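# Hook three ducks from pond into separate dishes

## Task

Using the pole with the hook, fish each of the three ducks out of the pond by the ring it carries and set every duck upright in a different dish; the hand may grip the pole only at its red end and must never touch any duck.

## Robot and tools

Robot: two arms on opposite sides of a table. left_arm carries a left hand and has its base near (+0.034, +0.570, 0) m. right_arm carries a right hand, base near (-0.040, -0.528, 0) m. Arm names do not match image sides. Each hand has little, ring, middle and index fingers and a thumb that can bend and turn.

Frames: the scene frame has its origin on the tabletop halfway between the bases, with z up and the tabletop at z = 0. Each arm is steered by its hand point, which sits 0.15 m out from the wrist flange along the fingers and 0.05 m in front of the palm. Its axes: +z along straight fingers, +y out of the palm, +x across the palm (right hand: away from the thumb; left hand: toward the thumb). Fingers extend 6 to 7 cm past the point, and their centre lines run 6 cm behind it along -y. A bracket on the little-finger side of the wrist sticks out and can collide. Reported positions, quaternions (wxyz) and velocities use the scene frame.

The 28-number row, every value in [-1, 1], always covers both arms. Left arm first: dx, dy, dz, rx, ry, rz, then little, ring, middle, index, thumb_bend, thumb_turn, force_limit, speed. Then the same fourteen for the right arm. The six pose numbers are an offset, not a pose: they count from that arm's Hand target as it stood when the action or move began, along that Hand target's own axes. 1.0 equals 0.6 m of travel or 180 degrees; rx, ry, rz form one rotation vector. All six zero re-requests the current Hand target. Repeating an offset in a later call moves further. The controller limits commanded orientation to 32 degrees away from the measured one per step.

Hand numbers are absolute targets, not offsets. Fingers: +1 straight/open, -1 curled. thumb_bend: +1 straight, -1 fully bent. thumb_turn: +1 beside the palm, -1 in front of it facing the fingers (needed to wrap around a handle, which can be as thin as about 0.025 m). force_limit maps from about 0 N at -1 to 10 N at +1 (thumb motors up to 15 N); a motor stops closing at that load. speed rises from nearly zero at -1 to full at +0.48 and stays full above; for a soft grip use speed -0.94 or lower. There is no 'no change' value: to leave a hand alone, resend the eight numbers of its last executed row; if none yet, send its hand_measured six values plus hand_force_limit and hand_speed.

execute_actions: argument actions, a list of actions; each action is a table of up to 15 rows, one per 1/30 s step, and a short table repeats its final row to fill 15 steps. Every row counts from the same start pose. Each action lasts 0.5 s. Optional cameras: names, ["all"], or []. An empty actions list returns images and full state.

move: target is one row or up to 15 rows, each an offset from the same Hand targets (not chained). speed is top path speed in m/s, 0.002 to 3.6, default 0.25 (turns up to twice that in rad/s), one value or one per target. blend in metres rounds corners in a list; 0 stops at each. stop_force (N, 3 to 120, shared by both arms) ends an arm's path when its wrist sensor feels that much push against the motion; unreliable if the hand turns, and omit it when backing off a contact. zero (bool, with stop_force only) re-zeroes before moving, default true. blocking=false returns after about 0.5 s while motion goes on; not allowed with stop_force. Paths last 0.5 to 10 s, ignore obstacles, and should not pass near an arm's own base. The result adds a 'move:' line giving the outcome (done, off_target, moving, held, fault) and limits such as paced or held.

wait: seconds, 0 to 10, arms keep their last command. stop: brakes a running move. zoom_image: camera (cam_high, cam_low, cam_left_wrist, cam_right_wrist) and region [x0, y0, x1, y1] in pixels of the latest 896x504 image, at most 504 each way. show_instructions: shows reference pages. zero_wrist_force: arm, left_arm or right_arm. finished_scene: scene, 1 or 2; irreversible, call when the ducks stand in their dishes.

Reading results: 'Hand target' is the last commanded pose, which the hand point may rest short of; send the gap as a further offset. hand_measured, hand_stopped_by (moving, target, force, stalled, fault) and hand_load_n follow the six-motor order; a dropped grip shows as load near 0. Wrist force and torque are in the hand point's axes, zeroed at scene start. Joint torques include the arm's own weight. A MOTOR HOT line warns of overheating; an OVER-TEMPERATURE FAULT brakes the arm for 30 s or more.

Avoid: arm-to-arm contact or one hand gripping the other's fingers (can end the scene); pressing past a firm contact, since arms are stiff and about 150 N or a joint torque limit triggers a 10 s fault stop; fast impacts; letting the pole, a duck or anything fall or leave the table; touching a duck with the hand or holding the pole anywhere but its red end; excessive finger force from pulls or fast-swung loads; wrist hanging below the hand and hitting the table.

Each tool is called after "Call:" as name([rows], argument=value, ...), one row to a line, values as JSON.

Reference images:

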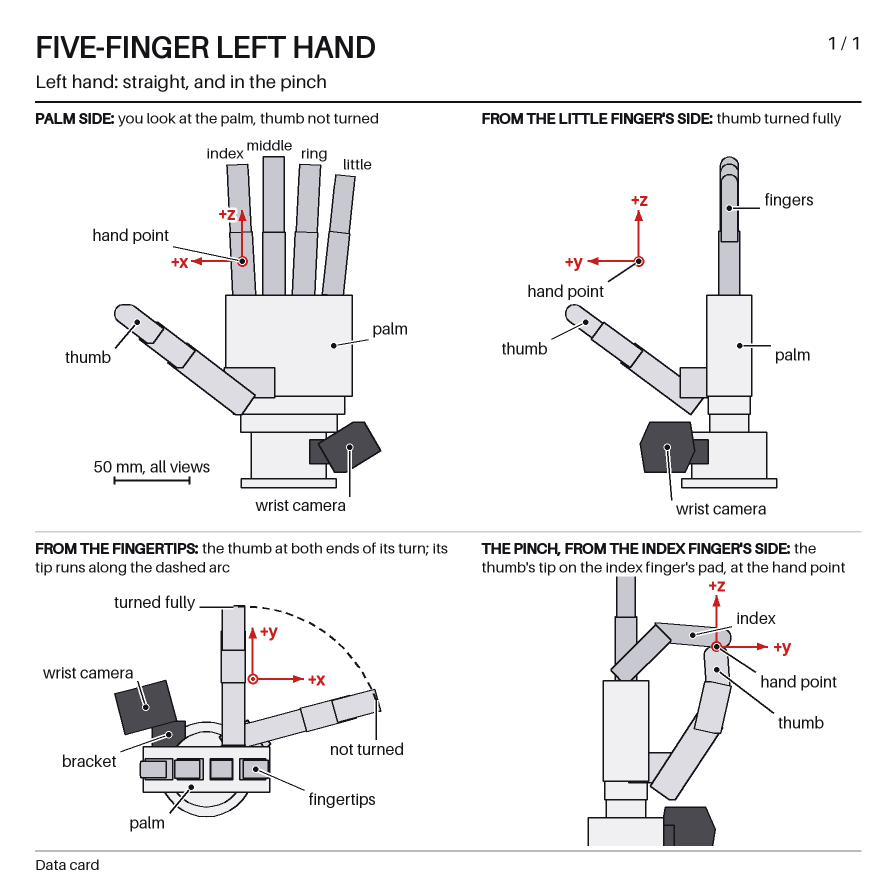

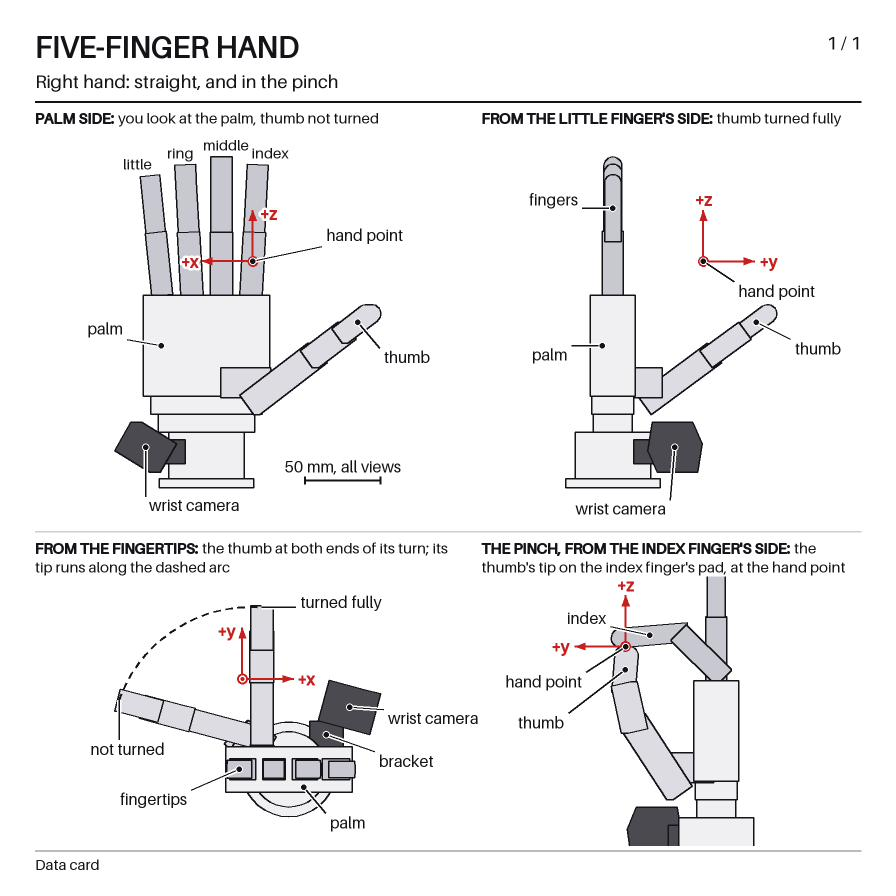

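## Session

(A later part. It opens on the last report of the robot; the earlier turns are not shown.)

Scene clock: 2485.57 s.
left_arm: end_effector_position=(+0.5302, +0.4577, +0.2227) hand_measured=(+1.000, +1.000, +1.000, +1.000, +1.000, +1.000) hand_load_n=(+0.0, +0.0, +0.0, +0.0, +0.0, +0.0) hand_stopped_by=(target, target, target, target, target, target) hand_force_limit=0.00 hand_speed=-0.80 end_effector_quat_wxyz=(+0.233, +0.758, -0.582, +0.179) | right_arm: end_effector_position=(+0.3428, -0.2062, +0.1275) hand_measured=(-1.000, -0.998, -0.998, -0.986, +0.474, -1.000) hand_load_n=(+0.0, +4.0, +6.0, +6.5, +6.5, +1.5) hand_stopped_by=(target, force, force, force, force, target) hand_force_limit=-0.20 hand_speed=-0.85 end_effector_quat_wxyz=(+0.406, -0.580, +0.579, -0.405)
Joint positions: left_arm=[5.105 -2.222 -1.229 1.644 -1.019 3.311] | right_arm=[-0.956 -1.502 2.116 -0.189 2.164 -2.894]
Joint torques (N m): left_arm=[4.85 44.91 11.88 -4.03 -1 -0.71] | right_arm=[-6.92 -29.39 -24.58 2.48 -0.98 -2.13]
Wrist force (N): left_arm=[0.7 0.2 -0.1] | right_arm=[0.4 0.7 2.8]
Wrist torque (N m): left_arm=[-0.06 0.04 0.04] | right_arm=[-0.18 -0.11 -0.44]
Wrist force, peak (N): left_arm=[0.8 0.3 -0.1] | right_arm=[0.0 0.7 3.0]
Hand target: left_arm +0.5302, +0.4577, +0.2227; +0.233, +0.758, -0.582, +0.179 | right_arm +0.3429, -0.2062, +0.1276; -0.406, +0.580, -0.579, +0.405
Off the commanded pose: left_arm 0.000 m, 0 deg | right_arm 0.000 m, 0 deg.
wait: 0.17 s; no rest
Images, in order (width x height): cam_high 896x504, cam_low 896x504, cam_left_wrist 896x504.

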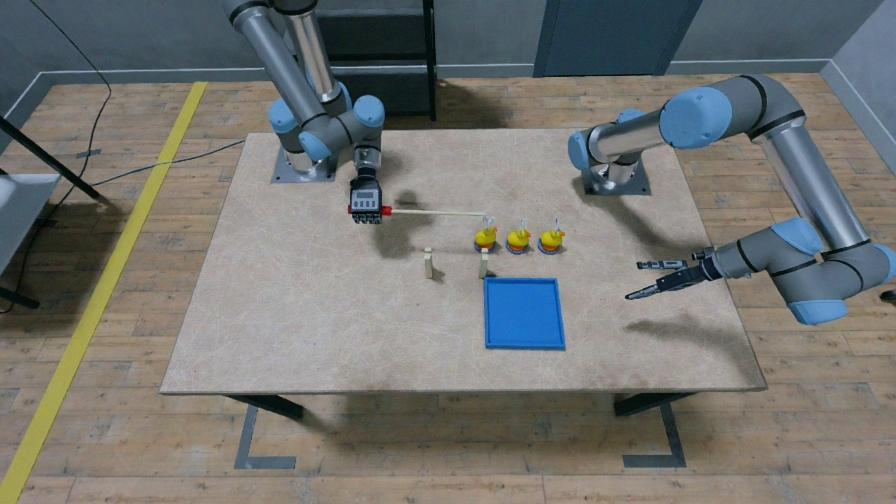

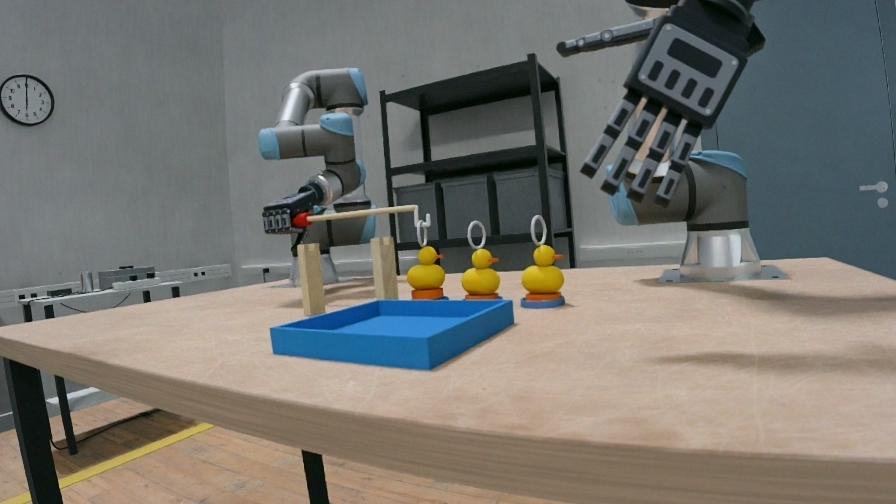

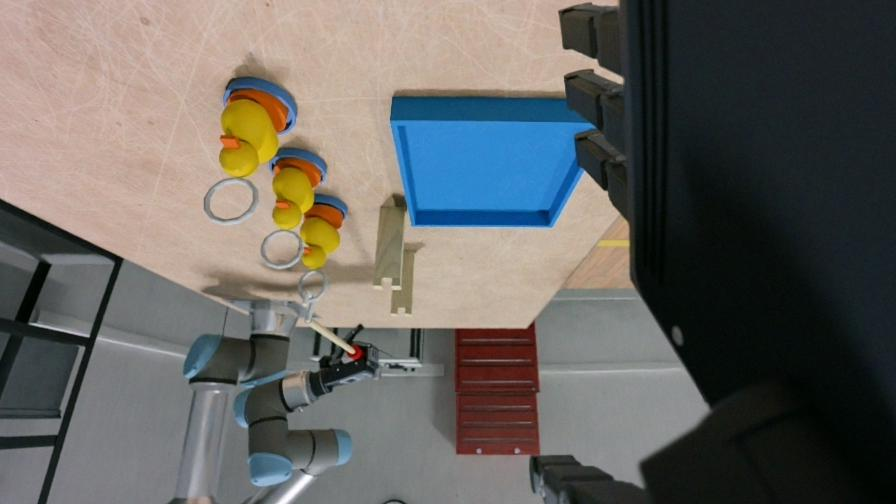

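Call:
move([
  [0,0,0,0,0,0,1,1,1,1,1,1,0,-0.8,-0.0005,0.0006,-0.0016,0,0,0,-1,-1,-1,-1,-1,-1,-0.2,-0.85],
  [0,0,0,0,0,0,1,1,1,1,1,1,0,-0.8,-0.0005,0.0186,0.005,0,0,0,-1,-1,-1,-1,-1,-1,-0.2,-0.85],
], speed=[0.002,0.006])

Call:
wait(seconds=0.5, cameras=["cam_high","cam_low","cam_left_wrist"])

Call:
zoom_image(camera="cam_high", region=[470, 230, 502, 258])

Call:
zoom_image(camera="cam_left_wrist", region=[295, 185, 355, 240])

Call:
zoom_image(camera="cam_low", region=[400, 270, 456, 305])

Call:
zoom_image(camera="cam_low", region=[380, 180, 480, 320])

Scene clock: 2533.30 s.
left_arm: end_effector_position=(+0.5302, +0.4577, +0.2227) hand_measured=(+1.000, +1.000, +1.000, +1.000, +1.000, +1.000) hand_load_n=(+0.0, +0.0, +0.0, +0.0, +0.0, +0.0) hand_stopped_by=(target, target, target, target, target, target) hand_force_limit=0.00 hand_speed=-0.80 end_effector_quat_wxyz=(+0.233, +0.758, -0.582, +0.179) | right_arm: end_effector_position=(+0.3419, -0.2059, +0.1160) hand_measured=(-1.000, -0.998, -0.998, -0.986, +0.474, -1.000) hand_load_n=(+0.0, +4.0, +6.0, +6.0, +6.5, +2.0) hand_stopped_by=(target, force, force, force, force, target) hand_force_limit=-0.20 hand_speed=-0.85 end_effector_quat_wxyz=(+0.406, -0.580, +0.579, -0.405)
Joint positions: left_arm=[5.105 -2.222 -1.229 1.644 -1.019 3.311] | right_arm=[-0.953 -1.483 2.132 -0.223 2.166 -2.893]
Joint torques (N m): left_arm=[5 45.55 11.74 -4.14 -1.06 -0.8] | right_arm=[-4.27 -22.67 -15.65 -0.82 -1 -2.43]
Wrist force (N): left_arm=[0.7 0.4 -0.1] | right_arm=[0.3 -0.2 2.8]
Wrist torque (N m): left_arm=[-0.04 0.03 0.05] | right_arm=[-0.23 -0.17 -0.26]
Wrist force, peak (N): left_arm=[0.9 0.6 -0.1] | right_arm=[0.2 0.7 3.1]
Hand target: left_arm +0.5302, +0.4577, +0.2227; +0.233, +0.758, -0.582, +0.179 | right_arm +0.3419, -0.2059, +0.1160; -0.406, +0.580, -0.579, +0.405
Off the commanded pose: left_arm 0.000 m, 0 deg | right_arm 0.000 m, 0 deg.
move: done

Scene clock: 2533.80 s.
left_arm: end_effector_position=(+0.5302, +0.4577, +0.2227) hand_measured=(+1.000, +1.000, +1.000, +1.000, +1.000, +1.000) hand_load_n=(+0.0, +0.0, +0.0, +0.0, +0.0, +0.0) hand_stopped_by=(target, target, target, target, target, target) hand_force_limit=0.00 hand_speed=-0.80 end_effector_quat_wxyz=(+0.233, +0.758, -0.582, +0.179) | right_arm: end_effector_position=(+0.3419, -0.2060, +0.1160) hand_measured=(-1.000, -0.998, -0.998, -0.986, +0.474, -1.000) hand_load_n=(+0.0, +4.0, +6.0, +6.0, +6.5, +2.0) hand_stopped_by=(target, force, force, force, force, target) hand_force_limit=-0.20 hand_speed=-0.85 end_effector_quat_wxyz=(+0.406, -0.580, +0.579, -0.405)
Joint positions: left_arm=[5.105 -2.222 -1.229 1.644 -1.019 3.311] | right_arm=[-0.953 -1.483 2.132 -0.223 2.166 -2.893]
Joint torques (N m): left_arm=[4.75 44.96 11.82 -4.03 -0.97 -0.76] | right_arm=[-4.6 -29.97 -22.92 2.35 -0.62 -2.33]
Wrist force (N): left_arm=[0.5 0.3 0.1] | right_arm=[0.2 0.0 2.5]
Wrist torque (N m): left_arm=[-0.07 0.06 0.03] | right_arm=[-0.17 -0.15 -0.25]
Wrist force, peak (N): left_arm=[0.7 0.4 0.2] | right_arm=[0.1 0.0 2.8]
Hand target: left_arm +0.5302, +0.4577, +0.2227; +0.233, +0.758, -0.582, +0.179 | right_arm +0.3419, -0.2059, +0.1160; -0.406, +0.580, -0.579, +0.405
Off the commanded pose: left_arm 0.000 m, 0 deg | right_arm 0.000 m, 0 deg.
wait: 0.50 s; at rest by 0.17 s
Images, in order (width x height): cam_high 896x504, cam_low 896x504, cam_left_wrist 896x504.

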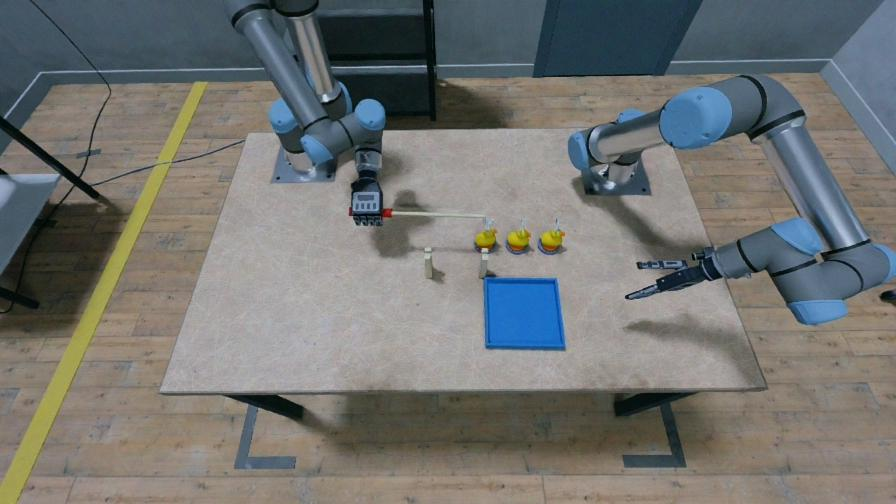

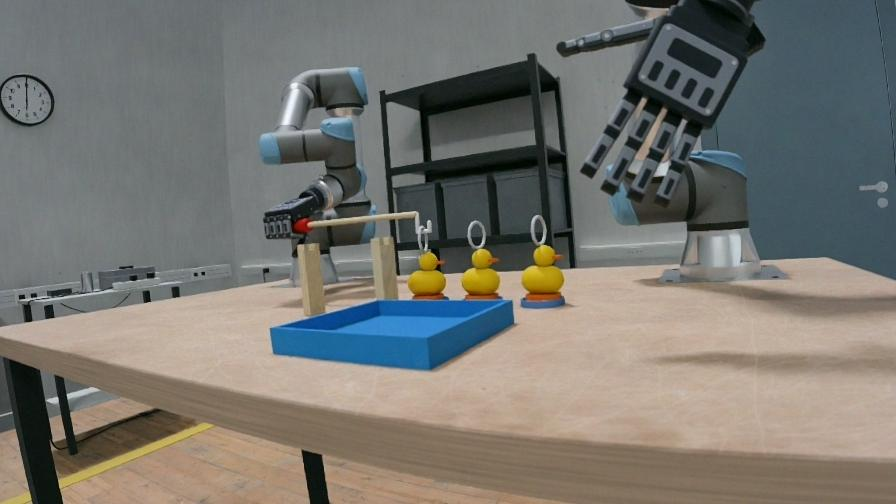

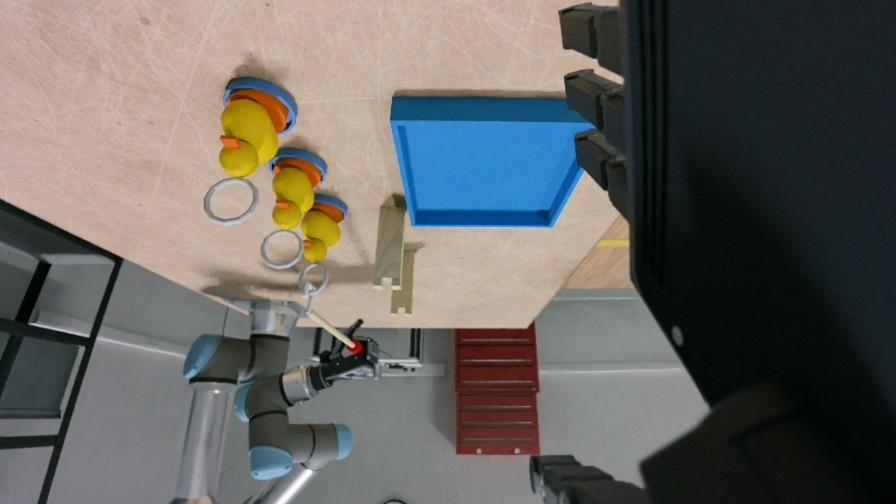

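Scaled by 15.750 from the camera's 896x504 image, which has a finer 1280x720 frame.

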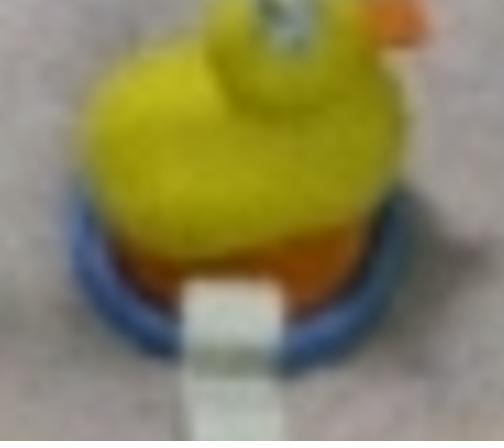

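Scaled by 8.400 from the camera's 896x504 image, which has a finer 1280x720 frame.

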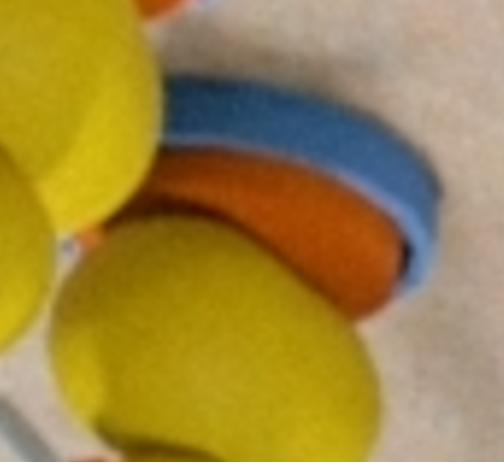

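Scaled by 9.000 from the camera's 896x504 image, which has a finer 1280x720 frame.

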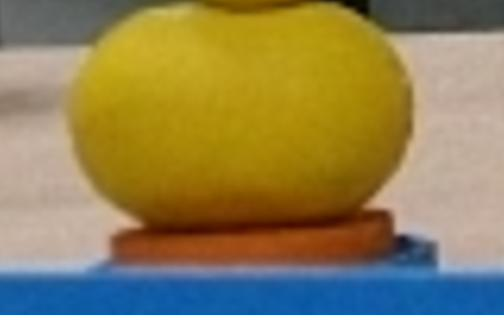

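Scaled by 3.600 from the camera's 896x504 image, which has a finer 1280x720 frame.

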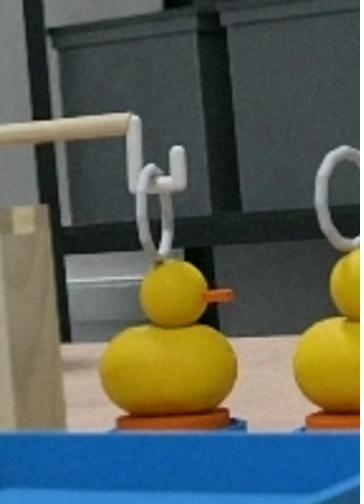

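Call:
move(target=[0,0,0,0,0,0,1,1,1,1,1,1,0,-0.8,0,0.0078,0.0029,0,0,0,-1,-1,-1,-1,-1,-1,-0.2,-0.85], speed=0.01)

Call:
wait(seconds=0.4, cameras=["cam_high","cam_low","cam_left_wrist"])

Call:
zoom_image(camera="cam_high", region=[470, 230, 502, 258])

Call:
zoom_image(camera="cam_left_wrist", region=[295, 185, 355, 240])

Call:
zoom_image(camera="cam_low", region=[400, 270, 456, 305])

Call:
zoom_image(camera="cam_left_wrist", region=[280, 250, 350, 330])

Call:
zoom_image(camera="cam_low", region=[380, 180, 480, 320])

Scene clock: 2562.77 s.
left_arm: end_effector_position=(+0.5302, +0.4577, +0.2227) hand_measured=(+1.000, +1.000, +1.000, +1.000, +1.000, +1.000) hand_load_n=(+0.0, +0.0, +0.0, +0.0, +0.0, +0.0) hand_stopped_by=(target, target, target, target, target, target) hand_force_limit=0.00 hand_speed=-0.80 end_effector_quat_wxyz=(+0.233, +0.758, -0.582, +0.179) | right_arm: end_effector_position=(+0.3419, -0.2059, +0.1110) hand_measured=(-1.000, -0.998, -0.998, -0.986, +0.474, -1.000) hand_load_n=(+0.0, +3.5, +6.0, +6.0, +6.5, +2.0) hand_stopped_by=(target, force, force, force, force, target) hand_force_limit=-0.20 hand_speed=-0.85 end_effector_quat_wxyz=(+0.406, -0.580, +0.579, -0.405)
Joint positions: left_arm=[5.105 -2.222 -1.229 1.644 -1.019 3.311] | right_arm=[-0.953 -1.475 2.138 -0.238 2.166 -2.893]
Joint torques (N m): left_arm=[4.54 45.86 11.93 -4.13 -0.94 -0.83] | right_arm=[-7.82 -25.5 -17.24 0.24 -0.82 -2.62]
Wrist force (N): left_arm=[0.7 0.2 0.1] | right_arm=[0.2 -0.3 2.6]
Wrist torque (N m): left_arm=[-0.09 0.05 0.05] | right_arm=[-0.21 -0.14 -0.27]
Wrist force, peak (N): left_arm=[0.9 0.5 -0.1] | right_arm=[0.1 0.0 2.8]
Hand target: left_arm +0.5302, +0.4577, +0.2227; +0.233, +0.758, -0.582, +0.179 | right_arm +0.3419, -0.2059, +0.1111; -0.406, +0.580, -0.579, +0.405
Off the commanded pose: left_arm 0.000 m, 0 deg | right_arm 0.000 m, 0 deg.
move: done

Scene clock: 2563.17 s.
left_arm: end_effector_position=(+0.5302, +0.4577, +0.2227) hand_measured=(+1.000, +1.000, +1.000, +1.000, +1.000, +1.000) hand_load_n=(+0.0, +0.0, +0.0, +0.0, +0.0, +0.0) hand_stopped_by=(target, target, target, target, target, target) hand_force_limit=0.00 hand_speed=-0.80 end_effector_quat_wxyz=(+0.233, +0.758, -0.582, +0.179) | right_arm: end_effector_position=(+0.3419, -0.2060, +0.1110) hand_measured=(-1.000, -0.998, -0.998, -0.986, +0.474, -1.000) hand_load_n=(+0.0, +4.0, +5.5, +6.0, +6.5, +1.5) hand_stopped_by=(target, force, force, force, force, target) hand_force_limit=-0.20 hand_speed=-0.85 end_effector_quat_wxyz=(+0.406, -0.580, +0.579, -0.405)
Joint positions: left_arm=[5.105 -2.222 -1.229 1.644 -1.019 3.311] | right_arm=[-0.953 -1.475 2.138 -0.238 2.166 -2.893]
Joint torques (N m): left_arm=[4.99 44.41 11.58 -4.17 -1.06 -0.68] | right_arm=[-6.29 -31.95 -24.43 2.58 -0.81 -2.48]
Wrist force (N): left_arm=[0.7 0.2 0.0] | right_arm=[0.1 -0.1 2.7]
Wrist torque (N m): left_arm=[-0.07 0.05 0.05] | right_arm=[-0.20 -0.14 -0.27]
Wrist force, peak (N): left_arm=[0.8 0.5 0.0] | right_arm=[-0.1 -0.1 2.8]
Hand target: left_arm +0.5302, +0.4577, +0.2227; +0.233, +0.758, -0.582, +0.179 | right_arm +0.3419, -0.2059, +0.1111; -0.406, +0.580, -0.579, +0.405
Off the commanded pose: left_arm 0.000 m, 0 deg | right_arm 0.000 m, 0 deg.
wait: 0.40 s; at rest by 0.17 s
Images, in order (width x height): cam_high 896x504, cam_low 896x504, cam_left_wrist 896x504.

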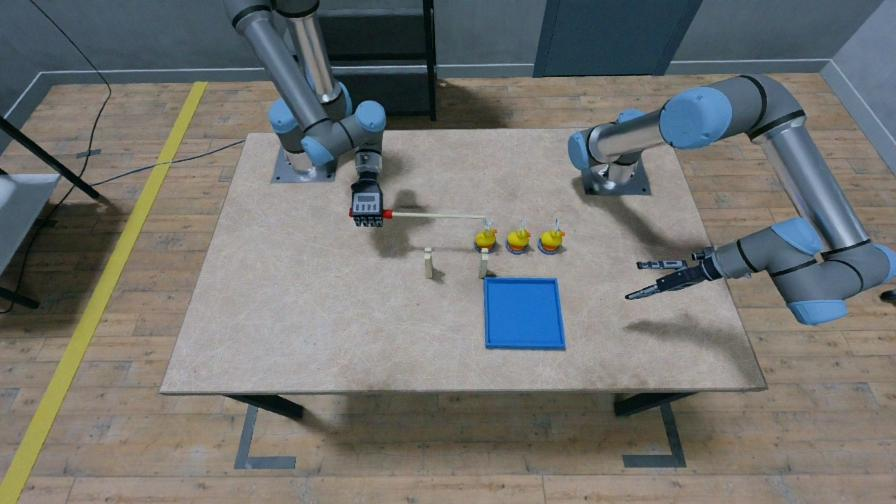

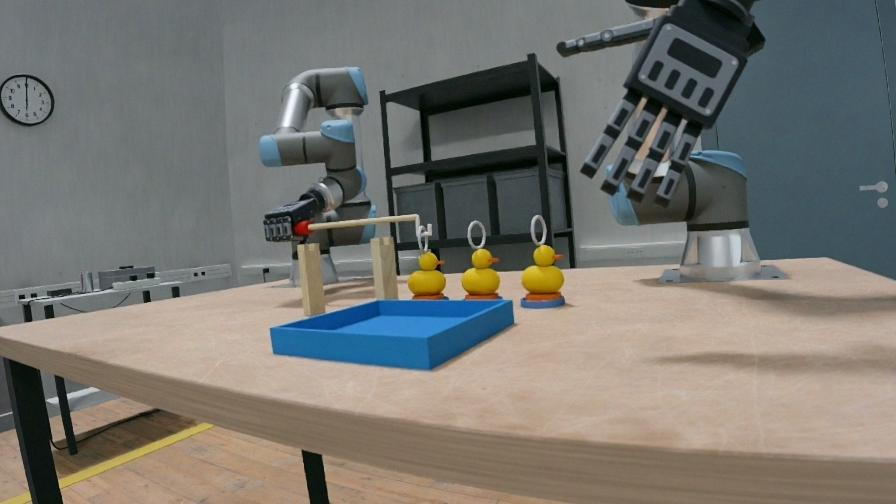

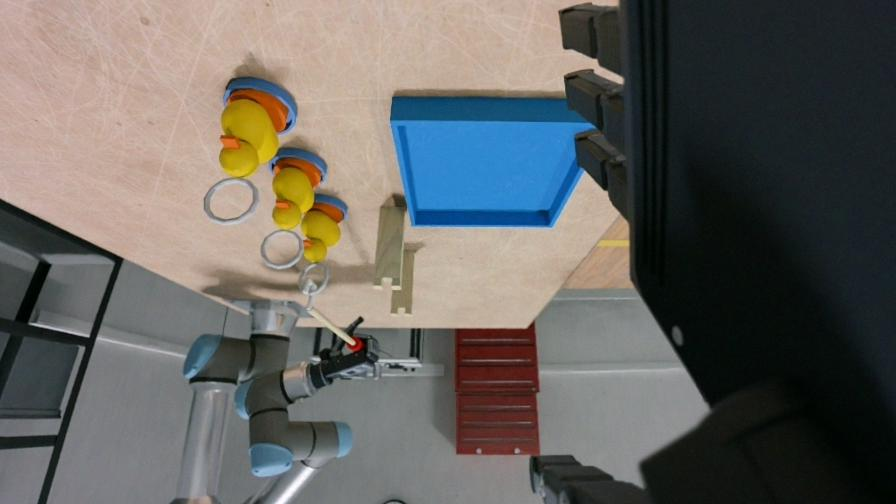

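Scaled by 15.750 from the camera's 896x504 image, which has a finer 1280x720 frame.

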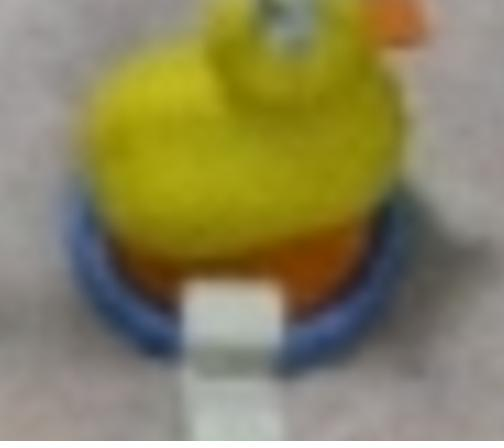

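Scaled by 8.400 from the camera's 896x504 image, which has a finer 1280x720 frame.

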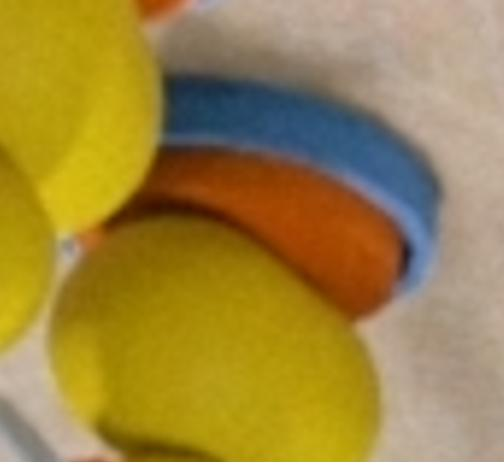

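Scaled by 9.000 from the camera's 896x504 image, which has a finer 1280x720 frame.

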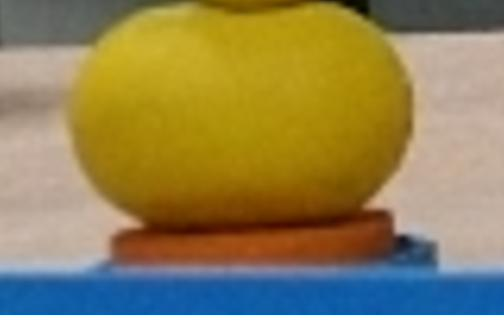

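Scaled by 6.300 from the camera's 896x504 image, which has a finer 1280x720 frame.

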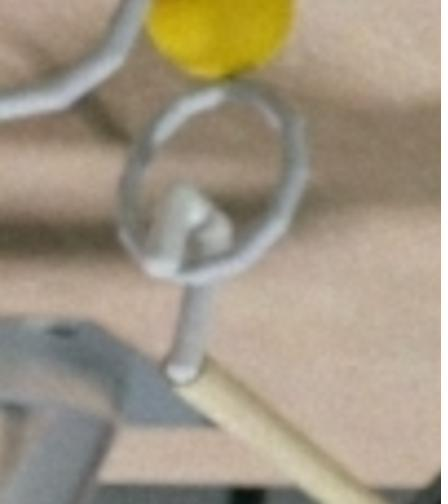

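Scaled by 3.600 from the camera's 896x504 image, which has a finer 1280x720 frame.

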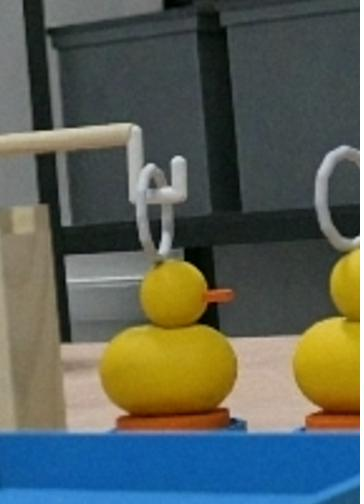

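Call:
move(target=[0,0,0,0,0,0,1,1,1,1,1,1,0,-0.8,0,0.0282,0.0103,0,0,0,-1,-1,-1,-1,-1,-1,-0.2,-0.85], speed=0.03, cameras=["cam_low","cam_left_wrist"])

Call:
zoom_image(camera="cam_left_wrist", region=[280, 240, 350, 320])

Call:
zoom_image(camera="cam_low", region=[380, 180, 480, 320])

Scene clock: 2603.90 s.
left_arm: end_effector_position=(+0.5302, +0.4577, +0.2227) hand_measured=(+1.000, +1.000, +1.000, +1.000, +1.000, +1.000) hand_load_n=(+0.5, +0.0, +0.0, +0.0, +0.0, +0.0) hand_stopped_by=(target, target, target, target, target, target) hand_force_limit=0.00 hand_speed=-0.80 end_effector_quat_wxyz=(+0.233, +0.758, -0.582, +0.179) | right_arm: end_effector_position=(+0.3419, -0.2060, +0.0929) hand_measured=(-1.000, -0.998, -0.998, -0.986, +0.474, -1.000) hand_load_n=(+0.0, +4.0, +6.0, +6.0, +6.5, +2.0) hand_stopped_by=(target, force, force, force, force, target) hand_force_limit=-0.20 hand_speed=-0.85 end_effector_quat_wxyz=(+0.406, -0.580, +0.579, -0.405) end_effector_velocity=(+0.000, +0.000, +0.001) end_effector_angular_velocity=(-0.001, +0.002, +0.000)
Joint positions: left_arm=[5.105 -2.222 -1.229 1.644 -1.019 3.311] | right_arm=[-0.953 -1.442 2.161 -0.293 2.166 -2.893]
Joint velocities: left_arm=[within noise] | right_arm=[0 -0.001 -0.002 0.005 0 0]
Joint torques (N m): left_arm=[4.93 45.54 11.25 -3.98 -0.9 -0.7] | right_arm=[-7.29 -31.91 -24.02 2.52 -0.79 -1.61]
Wrist force (N): left_arm=[0.6 0.1 0.1] | right_arm=[0.3 -0.3 2.5]
Wrist torque (N m): left_arm=[-0.09 0.05 0.05] | right_arm=[-0.21 -0.17 -0.27]
Wrist force, peak (N): left_arm=[1.0 0.4 0.2] | right_arm=[0.2 -0.3 2.8]
Hand target: left_arm +0.5302, +0.4577, +0.2227; +0.233, +0.758, -0.582, +0.179 | right_arm +0.3419, -0.2059, +0.0930; -0.406, +0.580, -0.579, +0.405
Off the commanded pose: left_arm 0.000 m, 0 deg | right_arm 0.000 m, 0 deg.
move: done
Images, in order (width x height): cam_low 896x504, cam_left_wrist 896x504.

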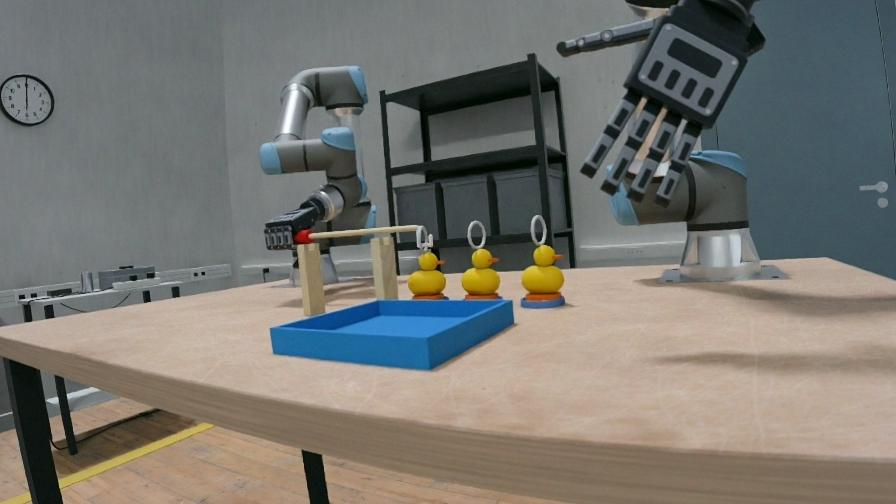

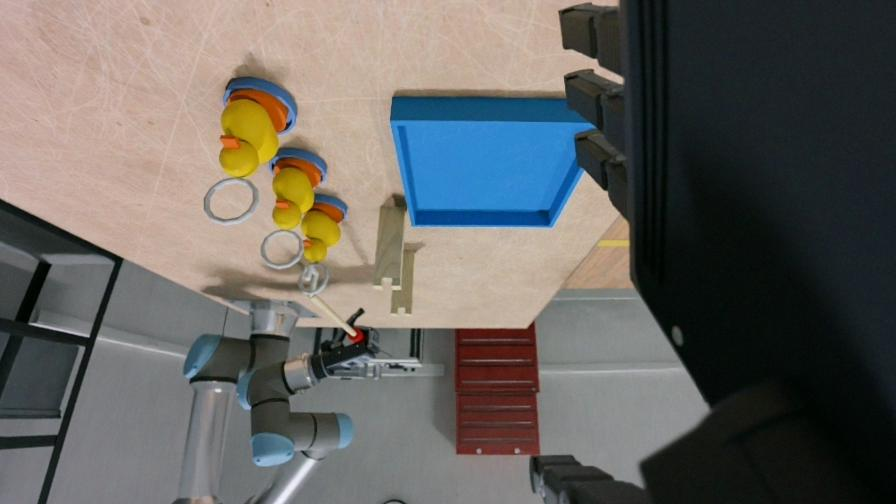

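Scaled by 6.300 from the camera's 896x504 image, which has a finer 1280x720 frame.

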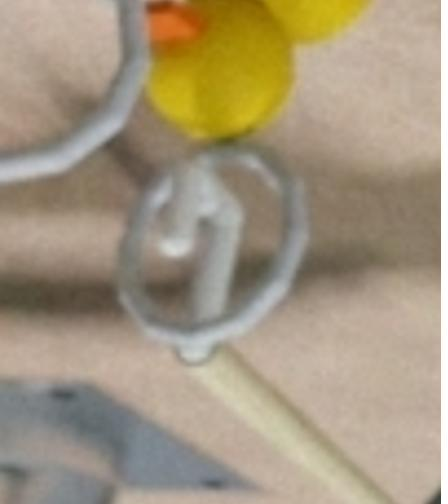

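Scaled by 3.600 from the camera's 896x504 image, which has a finer 1280x720 frame.

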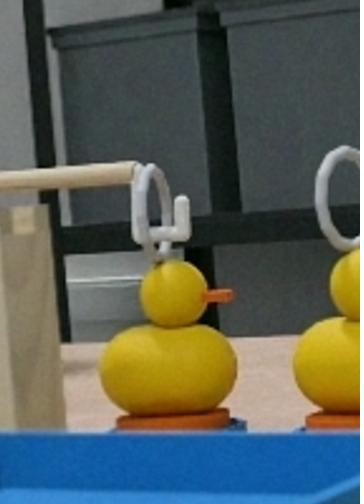

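Call:
move([
  [0,0,0,0,0,0,1,1,1,1,1,1,0,-0.8,0,-0.0024,-0.0009,0,0,0,-1,-1,-1,-1,-1,-1,-0.2,-0.85],
  [0,0,0,0,0,0,1,1,1,1,1,1,0,-0.8,0.0917,-0.0024,-0.0009,0,0,0,-1,-1,-1,-1,-1,-1,-0.2,-0.85],
], speed=[0.02,0.035], cameras=["all"])

Call:
zoom_image(camera="cam_left_wrist", region=[200, 60, 380, 320])

Call:
zoom_image(camera="cam_low", region=[380, 190, 600, 320])

Call:
zoom_image(camera="cam_high", region=[465, 205, 575, 265])

Scene clock: 2625.63 s.
left_arm: end_effector_position=(+0.5302, +0.4577, +0.2227) hand_measured=(+1.000, +1.000, +1.000, +1.000, +1.000, +1.000) hand_load_n=(+0.0, +0.0, +0.0, +0.0, +0.0, +0.0) hand_stopped_by=(target, target, target, target, target, target) hand_force_limit=0.00 hand_speed=-0.80 end_effector_quat_wxyz=(+0.233, +0.758, -0.582, +0.179) | right_arm: end_effector_position=(+0.3420, -0.2610, +0.0946) hand_measured=(-1.000, -0.998, -0.998, -0.986, +0.474, -1.000) hand_load_n=(+0.0, +4.0, +6.0, +6.0, +6.5, +1.5) hand_stopped_by=(target, force, force, force, force, target) hand_force_limit=-0.20 hand_speed=-0.85 end_effector_quat_wxyz=(+0.406, -0.580, +0.579, -0.406)
Joint positions: left_arm=[5.105 -2.222 -1.229 1.644 -1.019 3.311] | right_arm=[-1.119 -1.571 2.29 -0.332 2.014 -2.968]
Joint torques (N m): left_arm=[5.3 45.36 12.49 -4.14 -0.91 -0.68] | right_arm=[6.52 -10.05 -24.02 0.1 1.35 2.12]
Wrist force (N): left_arm=[0.5 0.2 0.3] | right_arm=[0.5 -0.1 2.7]
Wrist torque (N m): left_arm=[-0.09 0.07 0.04] | right_arm=[-0.22 -0.22 -0.18]
Wrist force, peak (N): left_arm=[1.0 0.5 0.2] | right_arm=[0.7 -0.3 2.9]
Hand target: left_arm +0.5302, +0.4577, +0.2227; +0.233, +0.758, -0.582, +0.179 | right_arm +0.3420, -0.2610, +0.0946; -0.406, +0.580, -0.579, +0.405
Off the commanded pose: left_arm 0.000 m, 0 deg | right_arm 0.000 m, 0 deg.
move: done

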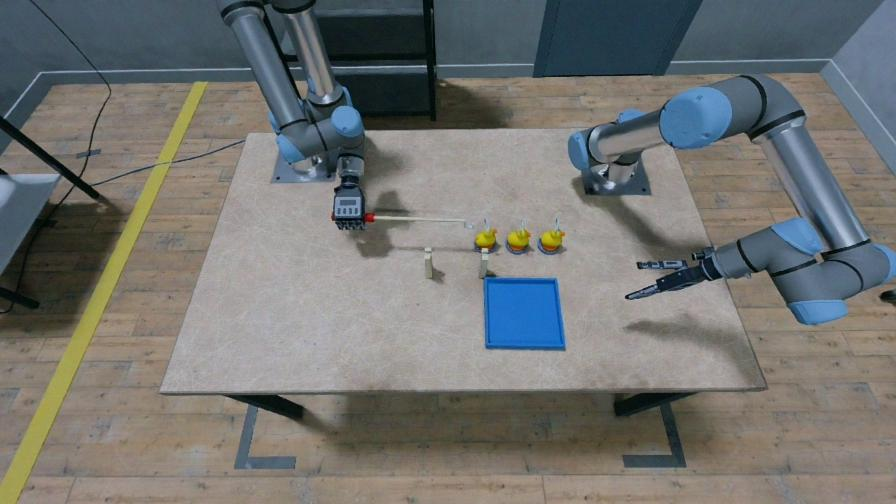

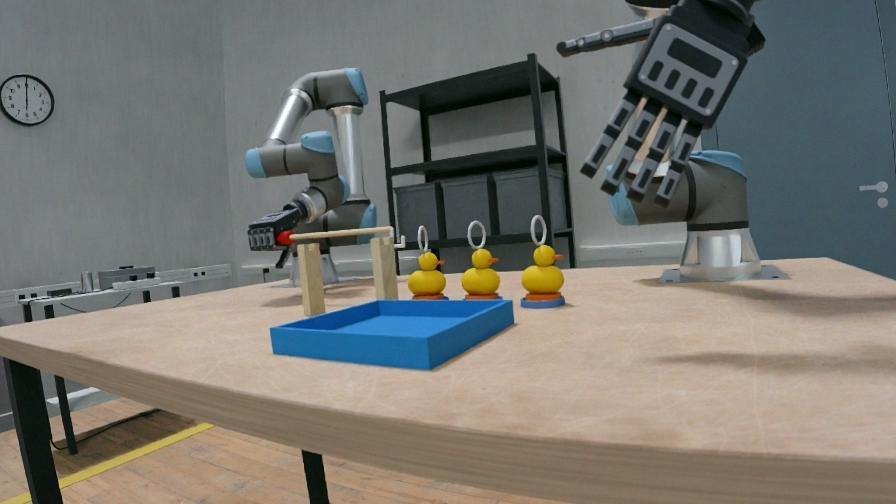

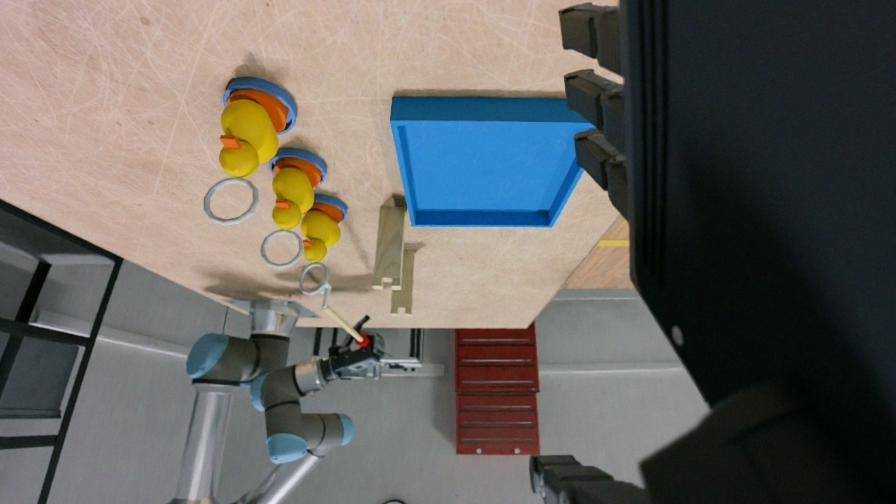

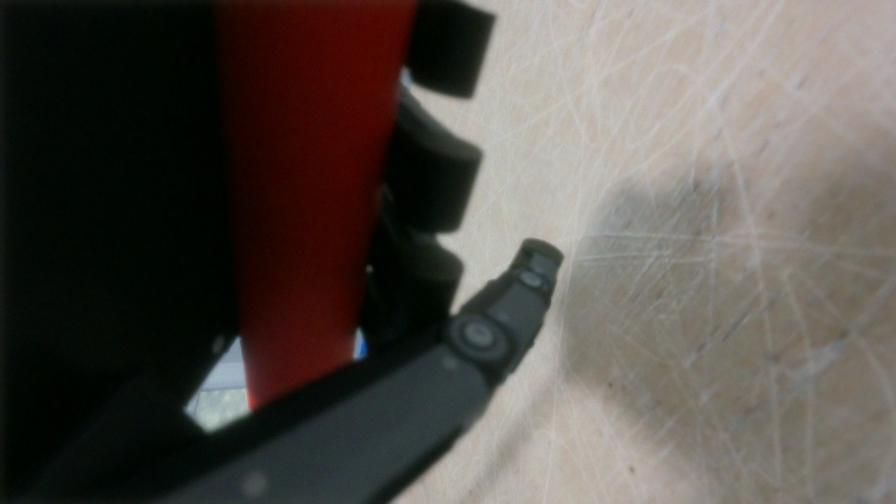

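Scaled by 1.938 from the camera's 896x504 image, which has a finer 1280x720 frame.

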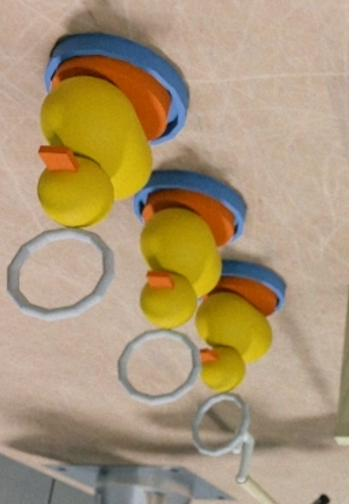

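Scaled by 2.291 from the camera's 896x504 image, which has a finer 1280x720 frame.

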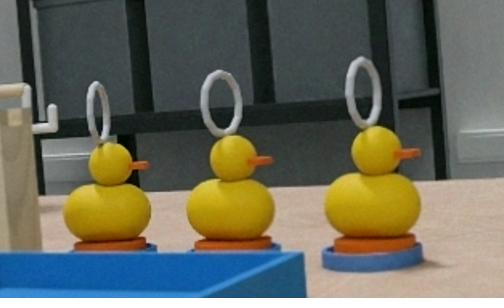

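Scaled by 4.582 from the camera's 896x504 image, which has a finer 1280x720 frame.

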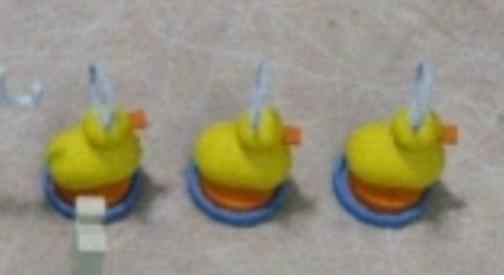

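Call:
move(target=[0,0,0,0,0,0,1,1,1,1,1,1,0,-0.8,0.09,-0.0783,-0.0285,0,0,0,-1,-1,-1,-1,-1,-1,-0.2,-0.85], speed=0.06)

Call:
wait(seconds=0.5, cameras=["cam_high","cam_low","cam_left_wrist"])

Call:
zoom_image(camera="cam_left_wrist", region=[200, 60, 380, 320])

Call:
zoom_image(camera="cam_low", region=[380, 190, 600, 320])

Call:
zoom_image(camera="cam_high", region=[465, 205, 575, 265])

Scene clock: 2645.47 s.
left_arm: end_effector_position=(+0.5302, +0.4577, +0.2227) hand_measured=(+1.000, +1.000, +1.000, +1.000, +1.000, +1.000) hand_load_n=(+0.0, +0.0, +0.0, +0.0, +0.0, +0.0) hand_stopped_by=(target, target, target, target, target, target) hand_force_limit=0.00 hand_speed=-0.80 end_effector_quat_wxyz=(+0.233, +0.758, -0.582, +0.179) | right_arm: end_effector_position=(+0.3420, -0.3150, +0.1446) hand_measured=(-1.000, -0.998, -0.998, -0.986, +0.474, -1.000) hand_load_n=(+0.0, +4.0, +6.0, +6.0, +6.5, +2.0) hand_stopped_by=(target, force, force, force, force, target) hand_force_limit=-0.20 hand_speed=-0.85 end_effector_quat_wxyz=(+0.406, -0.580, +0.579, -0.405)
Joint positions: left_arm=[5.105 -2.222 -1.229 1.644 -1.019 3.311] | right_arm=[-1.335 -1.797 2.322 -0.165 1.813 -3.052]
Joint torques (N m): left_arm=[4.71 45.51 11.51 -4.25 -0.97 -0.82] | right_arm=[6.45 -1.96 -16.06 -3.08 1.17 2.5]
Wrist force (N): left_arm=[0.6 0.4 0.1] | right_arm=[0.0 -0.5 2.2]
Wrist torque (N m): left_arm=[-0.06 0.06 0.03] | right_arm=[-0.23 -0.14 -0.21]
Wrist force, peak (N): left_arm=[0.9 0.3 0.1] | right_arm=[0.2 -0.5 2.9]
Hand target: left_arm +0.5302, +0.4577, +0.2227; +0.233, +0.758, -0.582, +0.179 | right_arm +0.3420, -0.3150, +0.1446; -0.406, +0.580, -0.579, +0.405
Off the commanded pose: left_arm 0.000 m, 0 deg | right_arm 0.000 m, 0 deg.
move: done

Scene clock: 2645.97 s.
left_arm: end_effector_position=(+0.5302, +0.4577, +0.2227) hand_measured=(+1.000, +1.000, +1.000, +1.000, +1.000, +1.000) hand_load_n=(+0.0, +0.0, +0.0, +0.0, -0.5, +0.0) hand_stopped_by=(target, target, target, target, target, target) hand_force_limit=0.00 hand_speed=-0.80 end_effector_quat_wxyz=(+0.233, +0.758, -0.582, +0.179) | right_arm: end_effector_position=(+0.3420, -0.3150, +0.1446) hand_measured=(-1.000, -0.998, -0.998, -0.986, +0.474, -1.000) hand_load_n=(+0.0, +4.0, +5.5, +6.0, +6.5, +1.5) hand_stopped_by=(target, force, force, force, force, target) hand_force_limit=-0.20 hand_speed=-0.85 end_effector_quat_wxyz=(+0.406, -0.580, +0.579, -0.405)
Joint positions: left_arm=[5.105 -2.222 -1.229 1.644 -1.019 3.311] | right_arm=[-1.335 -1.797 2.322 -0.165 1.813 -3.052]
Joint torques (N m): left_arm=[5.41 44.99 11.71 -4 -1 -0.76] | right_arm=[-5.29 -12.21 -21.65 -1.8 -0.91 2.1]
Wrist force (N): left_arm=[0.6 0.2 0.2] | right_arm=[0.1 -0.3 2.3]
Wrist torque (N m): left_arm=[-0.09 0.06 0.04] | right_arm=[-0.20 -0.16 -0.20]
Wrist force, peak (N): left_arm=[0.8 0.3 0.1] | right_arm=[0.2 -0.5 2.4]
Hand target: left_arm +0.5302, +0.4577, +0.2227; +0.233, +0.758, -0.582, +0.179 | right_arm +0.3420, -0.3150, +0.1446; -0.406, +0.580, -0.579, +0.405
Off the commanded pose: left_arm 0.000 m, 0 deg | right_arm 0.000 m, 0 deg.
wait: 0.50 s; at rest by 0.17 s
Images, in order (width x height): cam_high 896x504, cam_low 896x504, cam_left_wrist 896x504.

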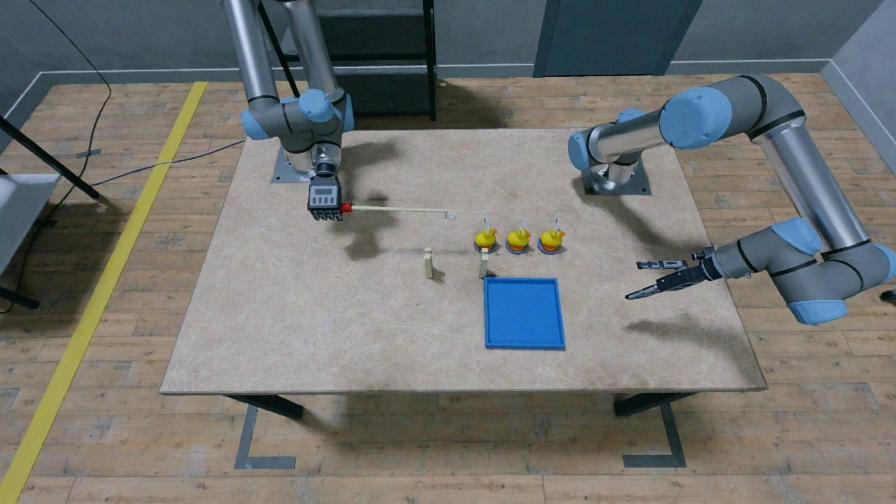

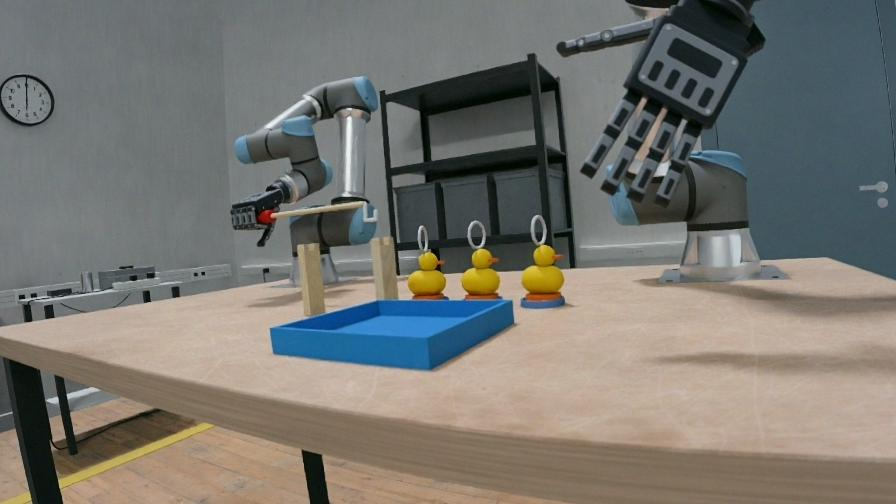

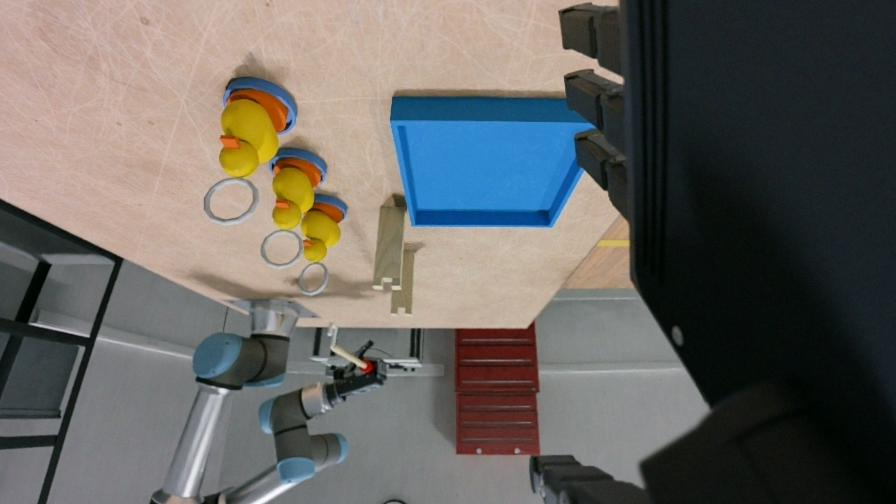

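Scaled by 1.938 from the camera's 896x504 image, which has a finer 1280x720 frame.

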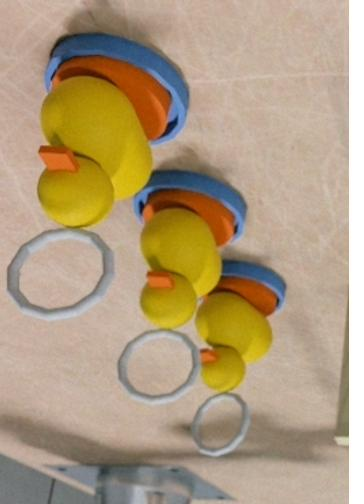

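Scaled by 2.291 from the camera's 896x504 image, which has a finer 1280x720 frame.

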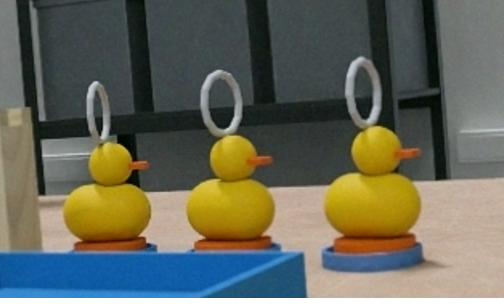

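Scaled by 4.582 from the camera's 896x504 image, which has a finer 1280x720 frame.

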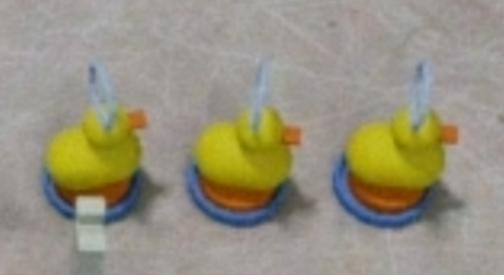

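All three ducks are standing upright in their own dishes, and the pole is clear of them.

Call:
finished_scene(scene=2)

The scene is finished: the task was done.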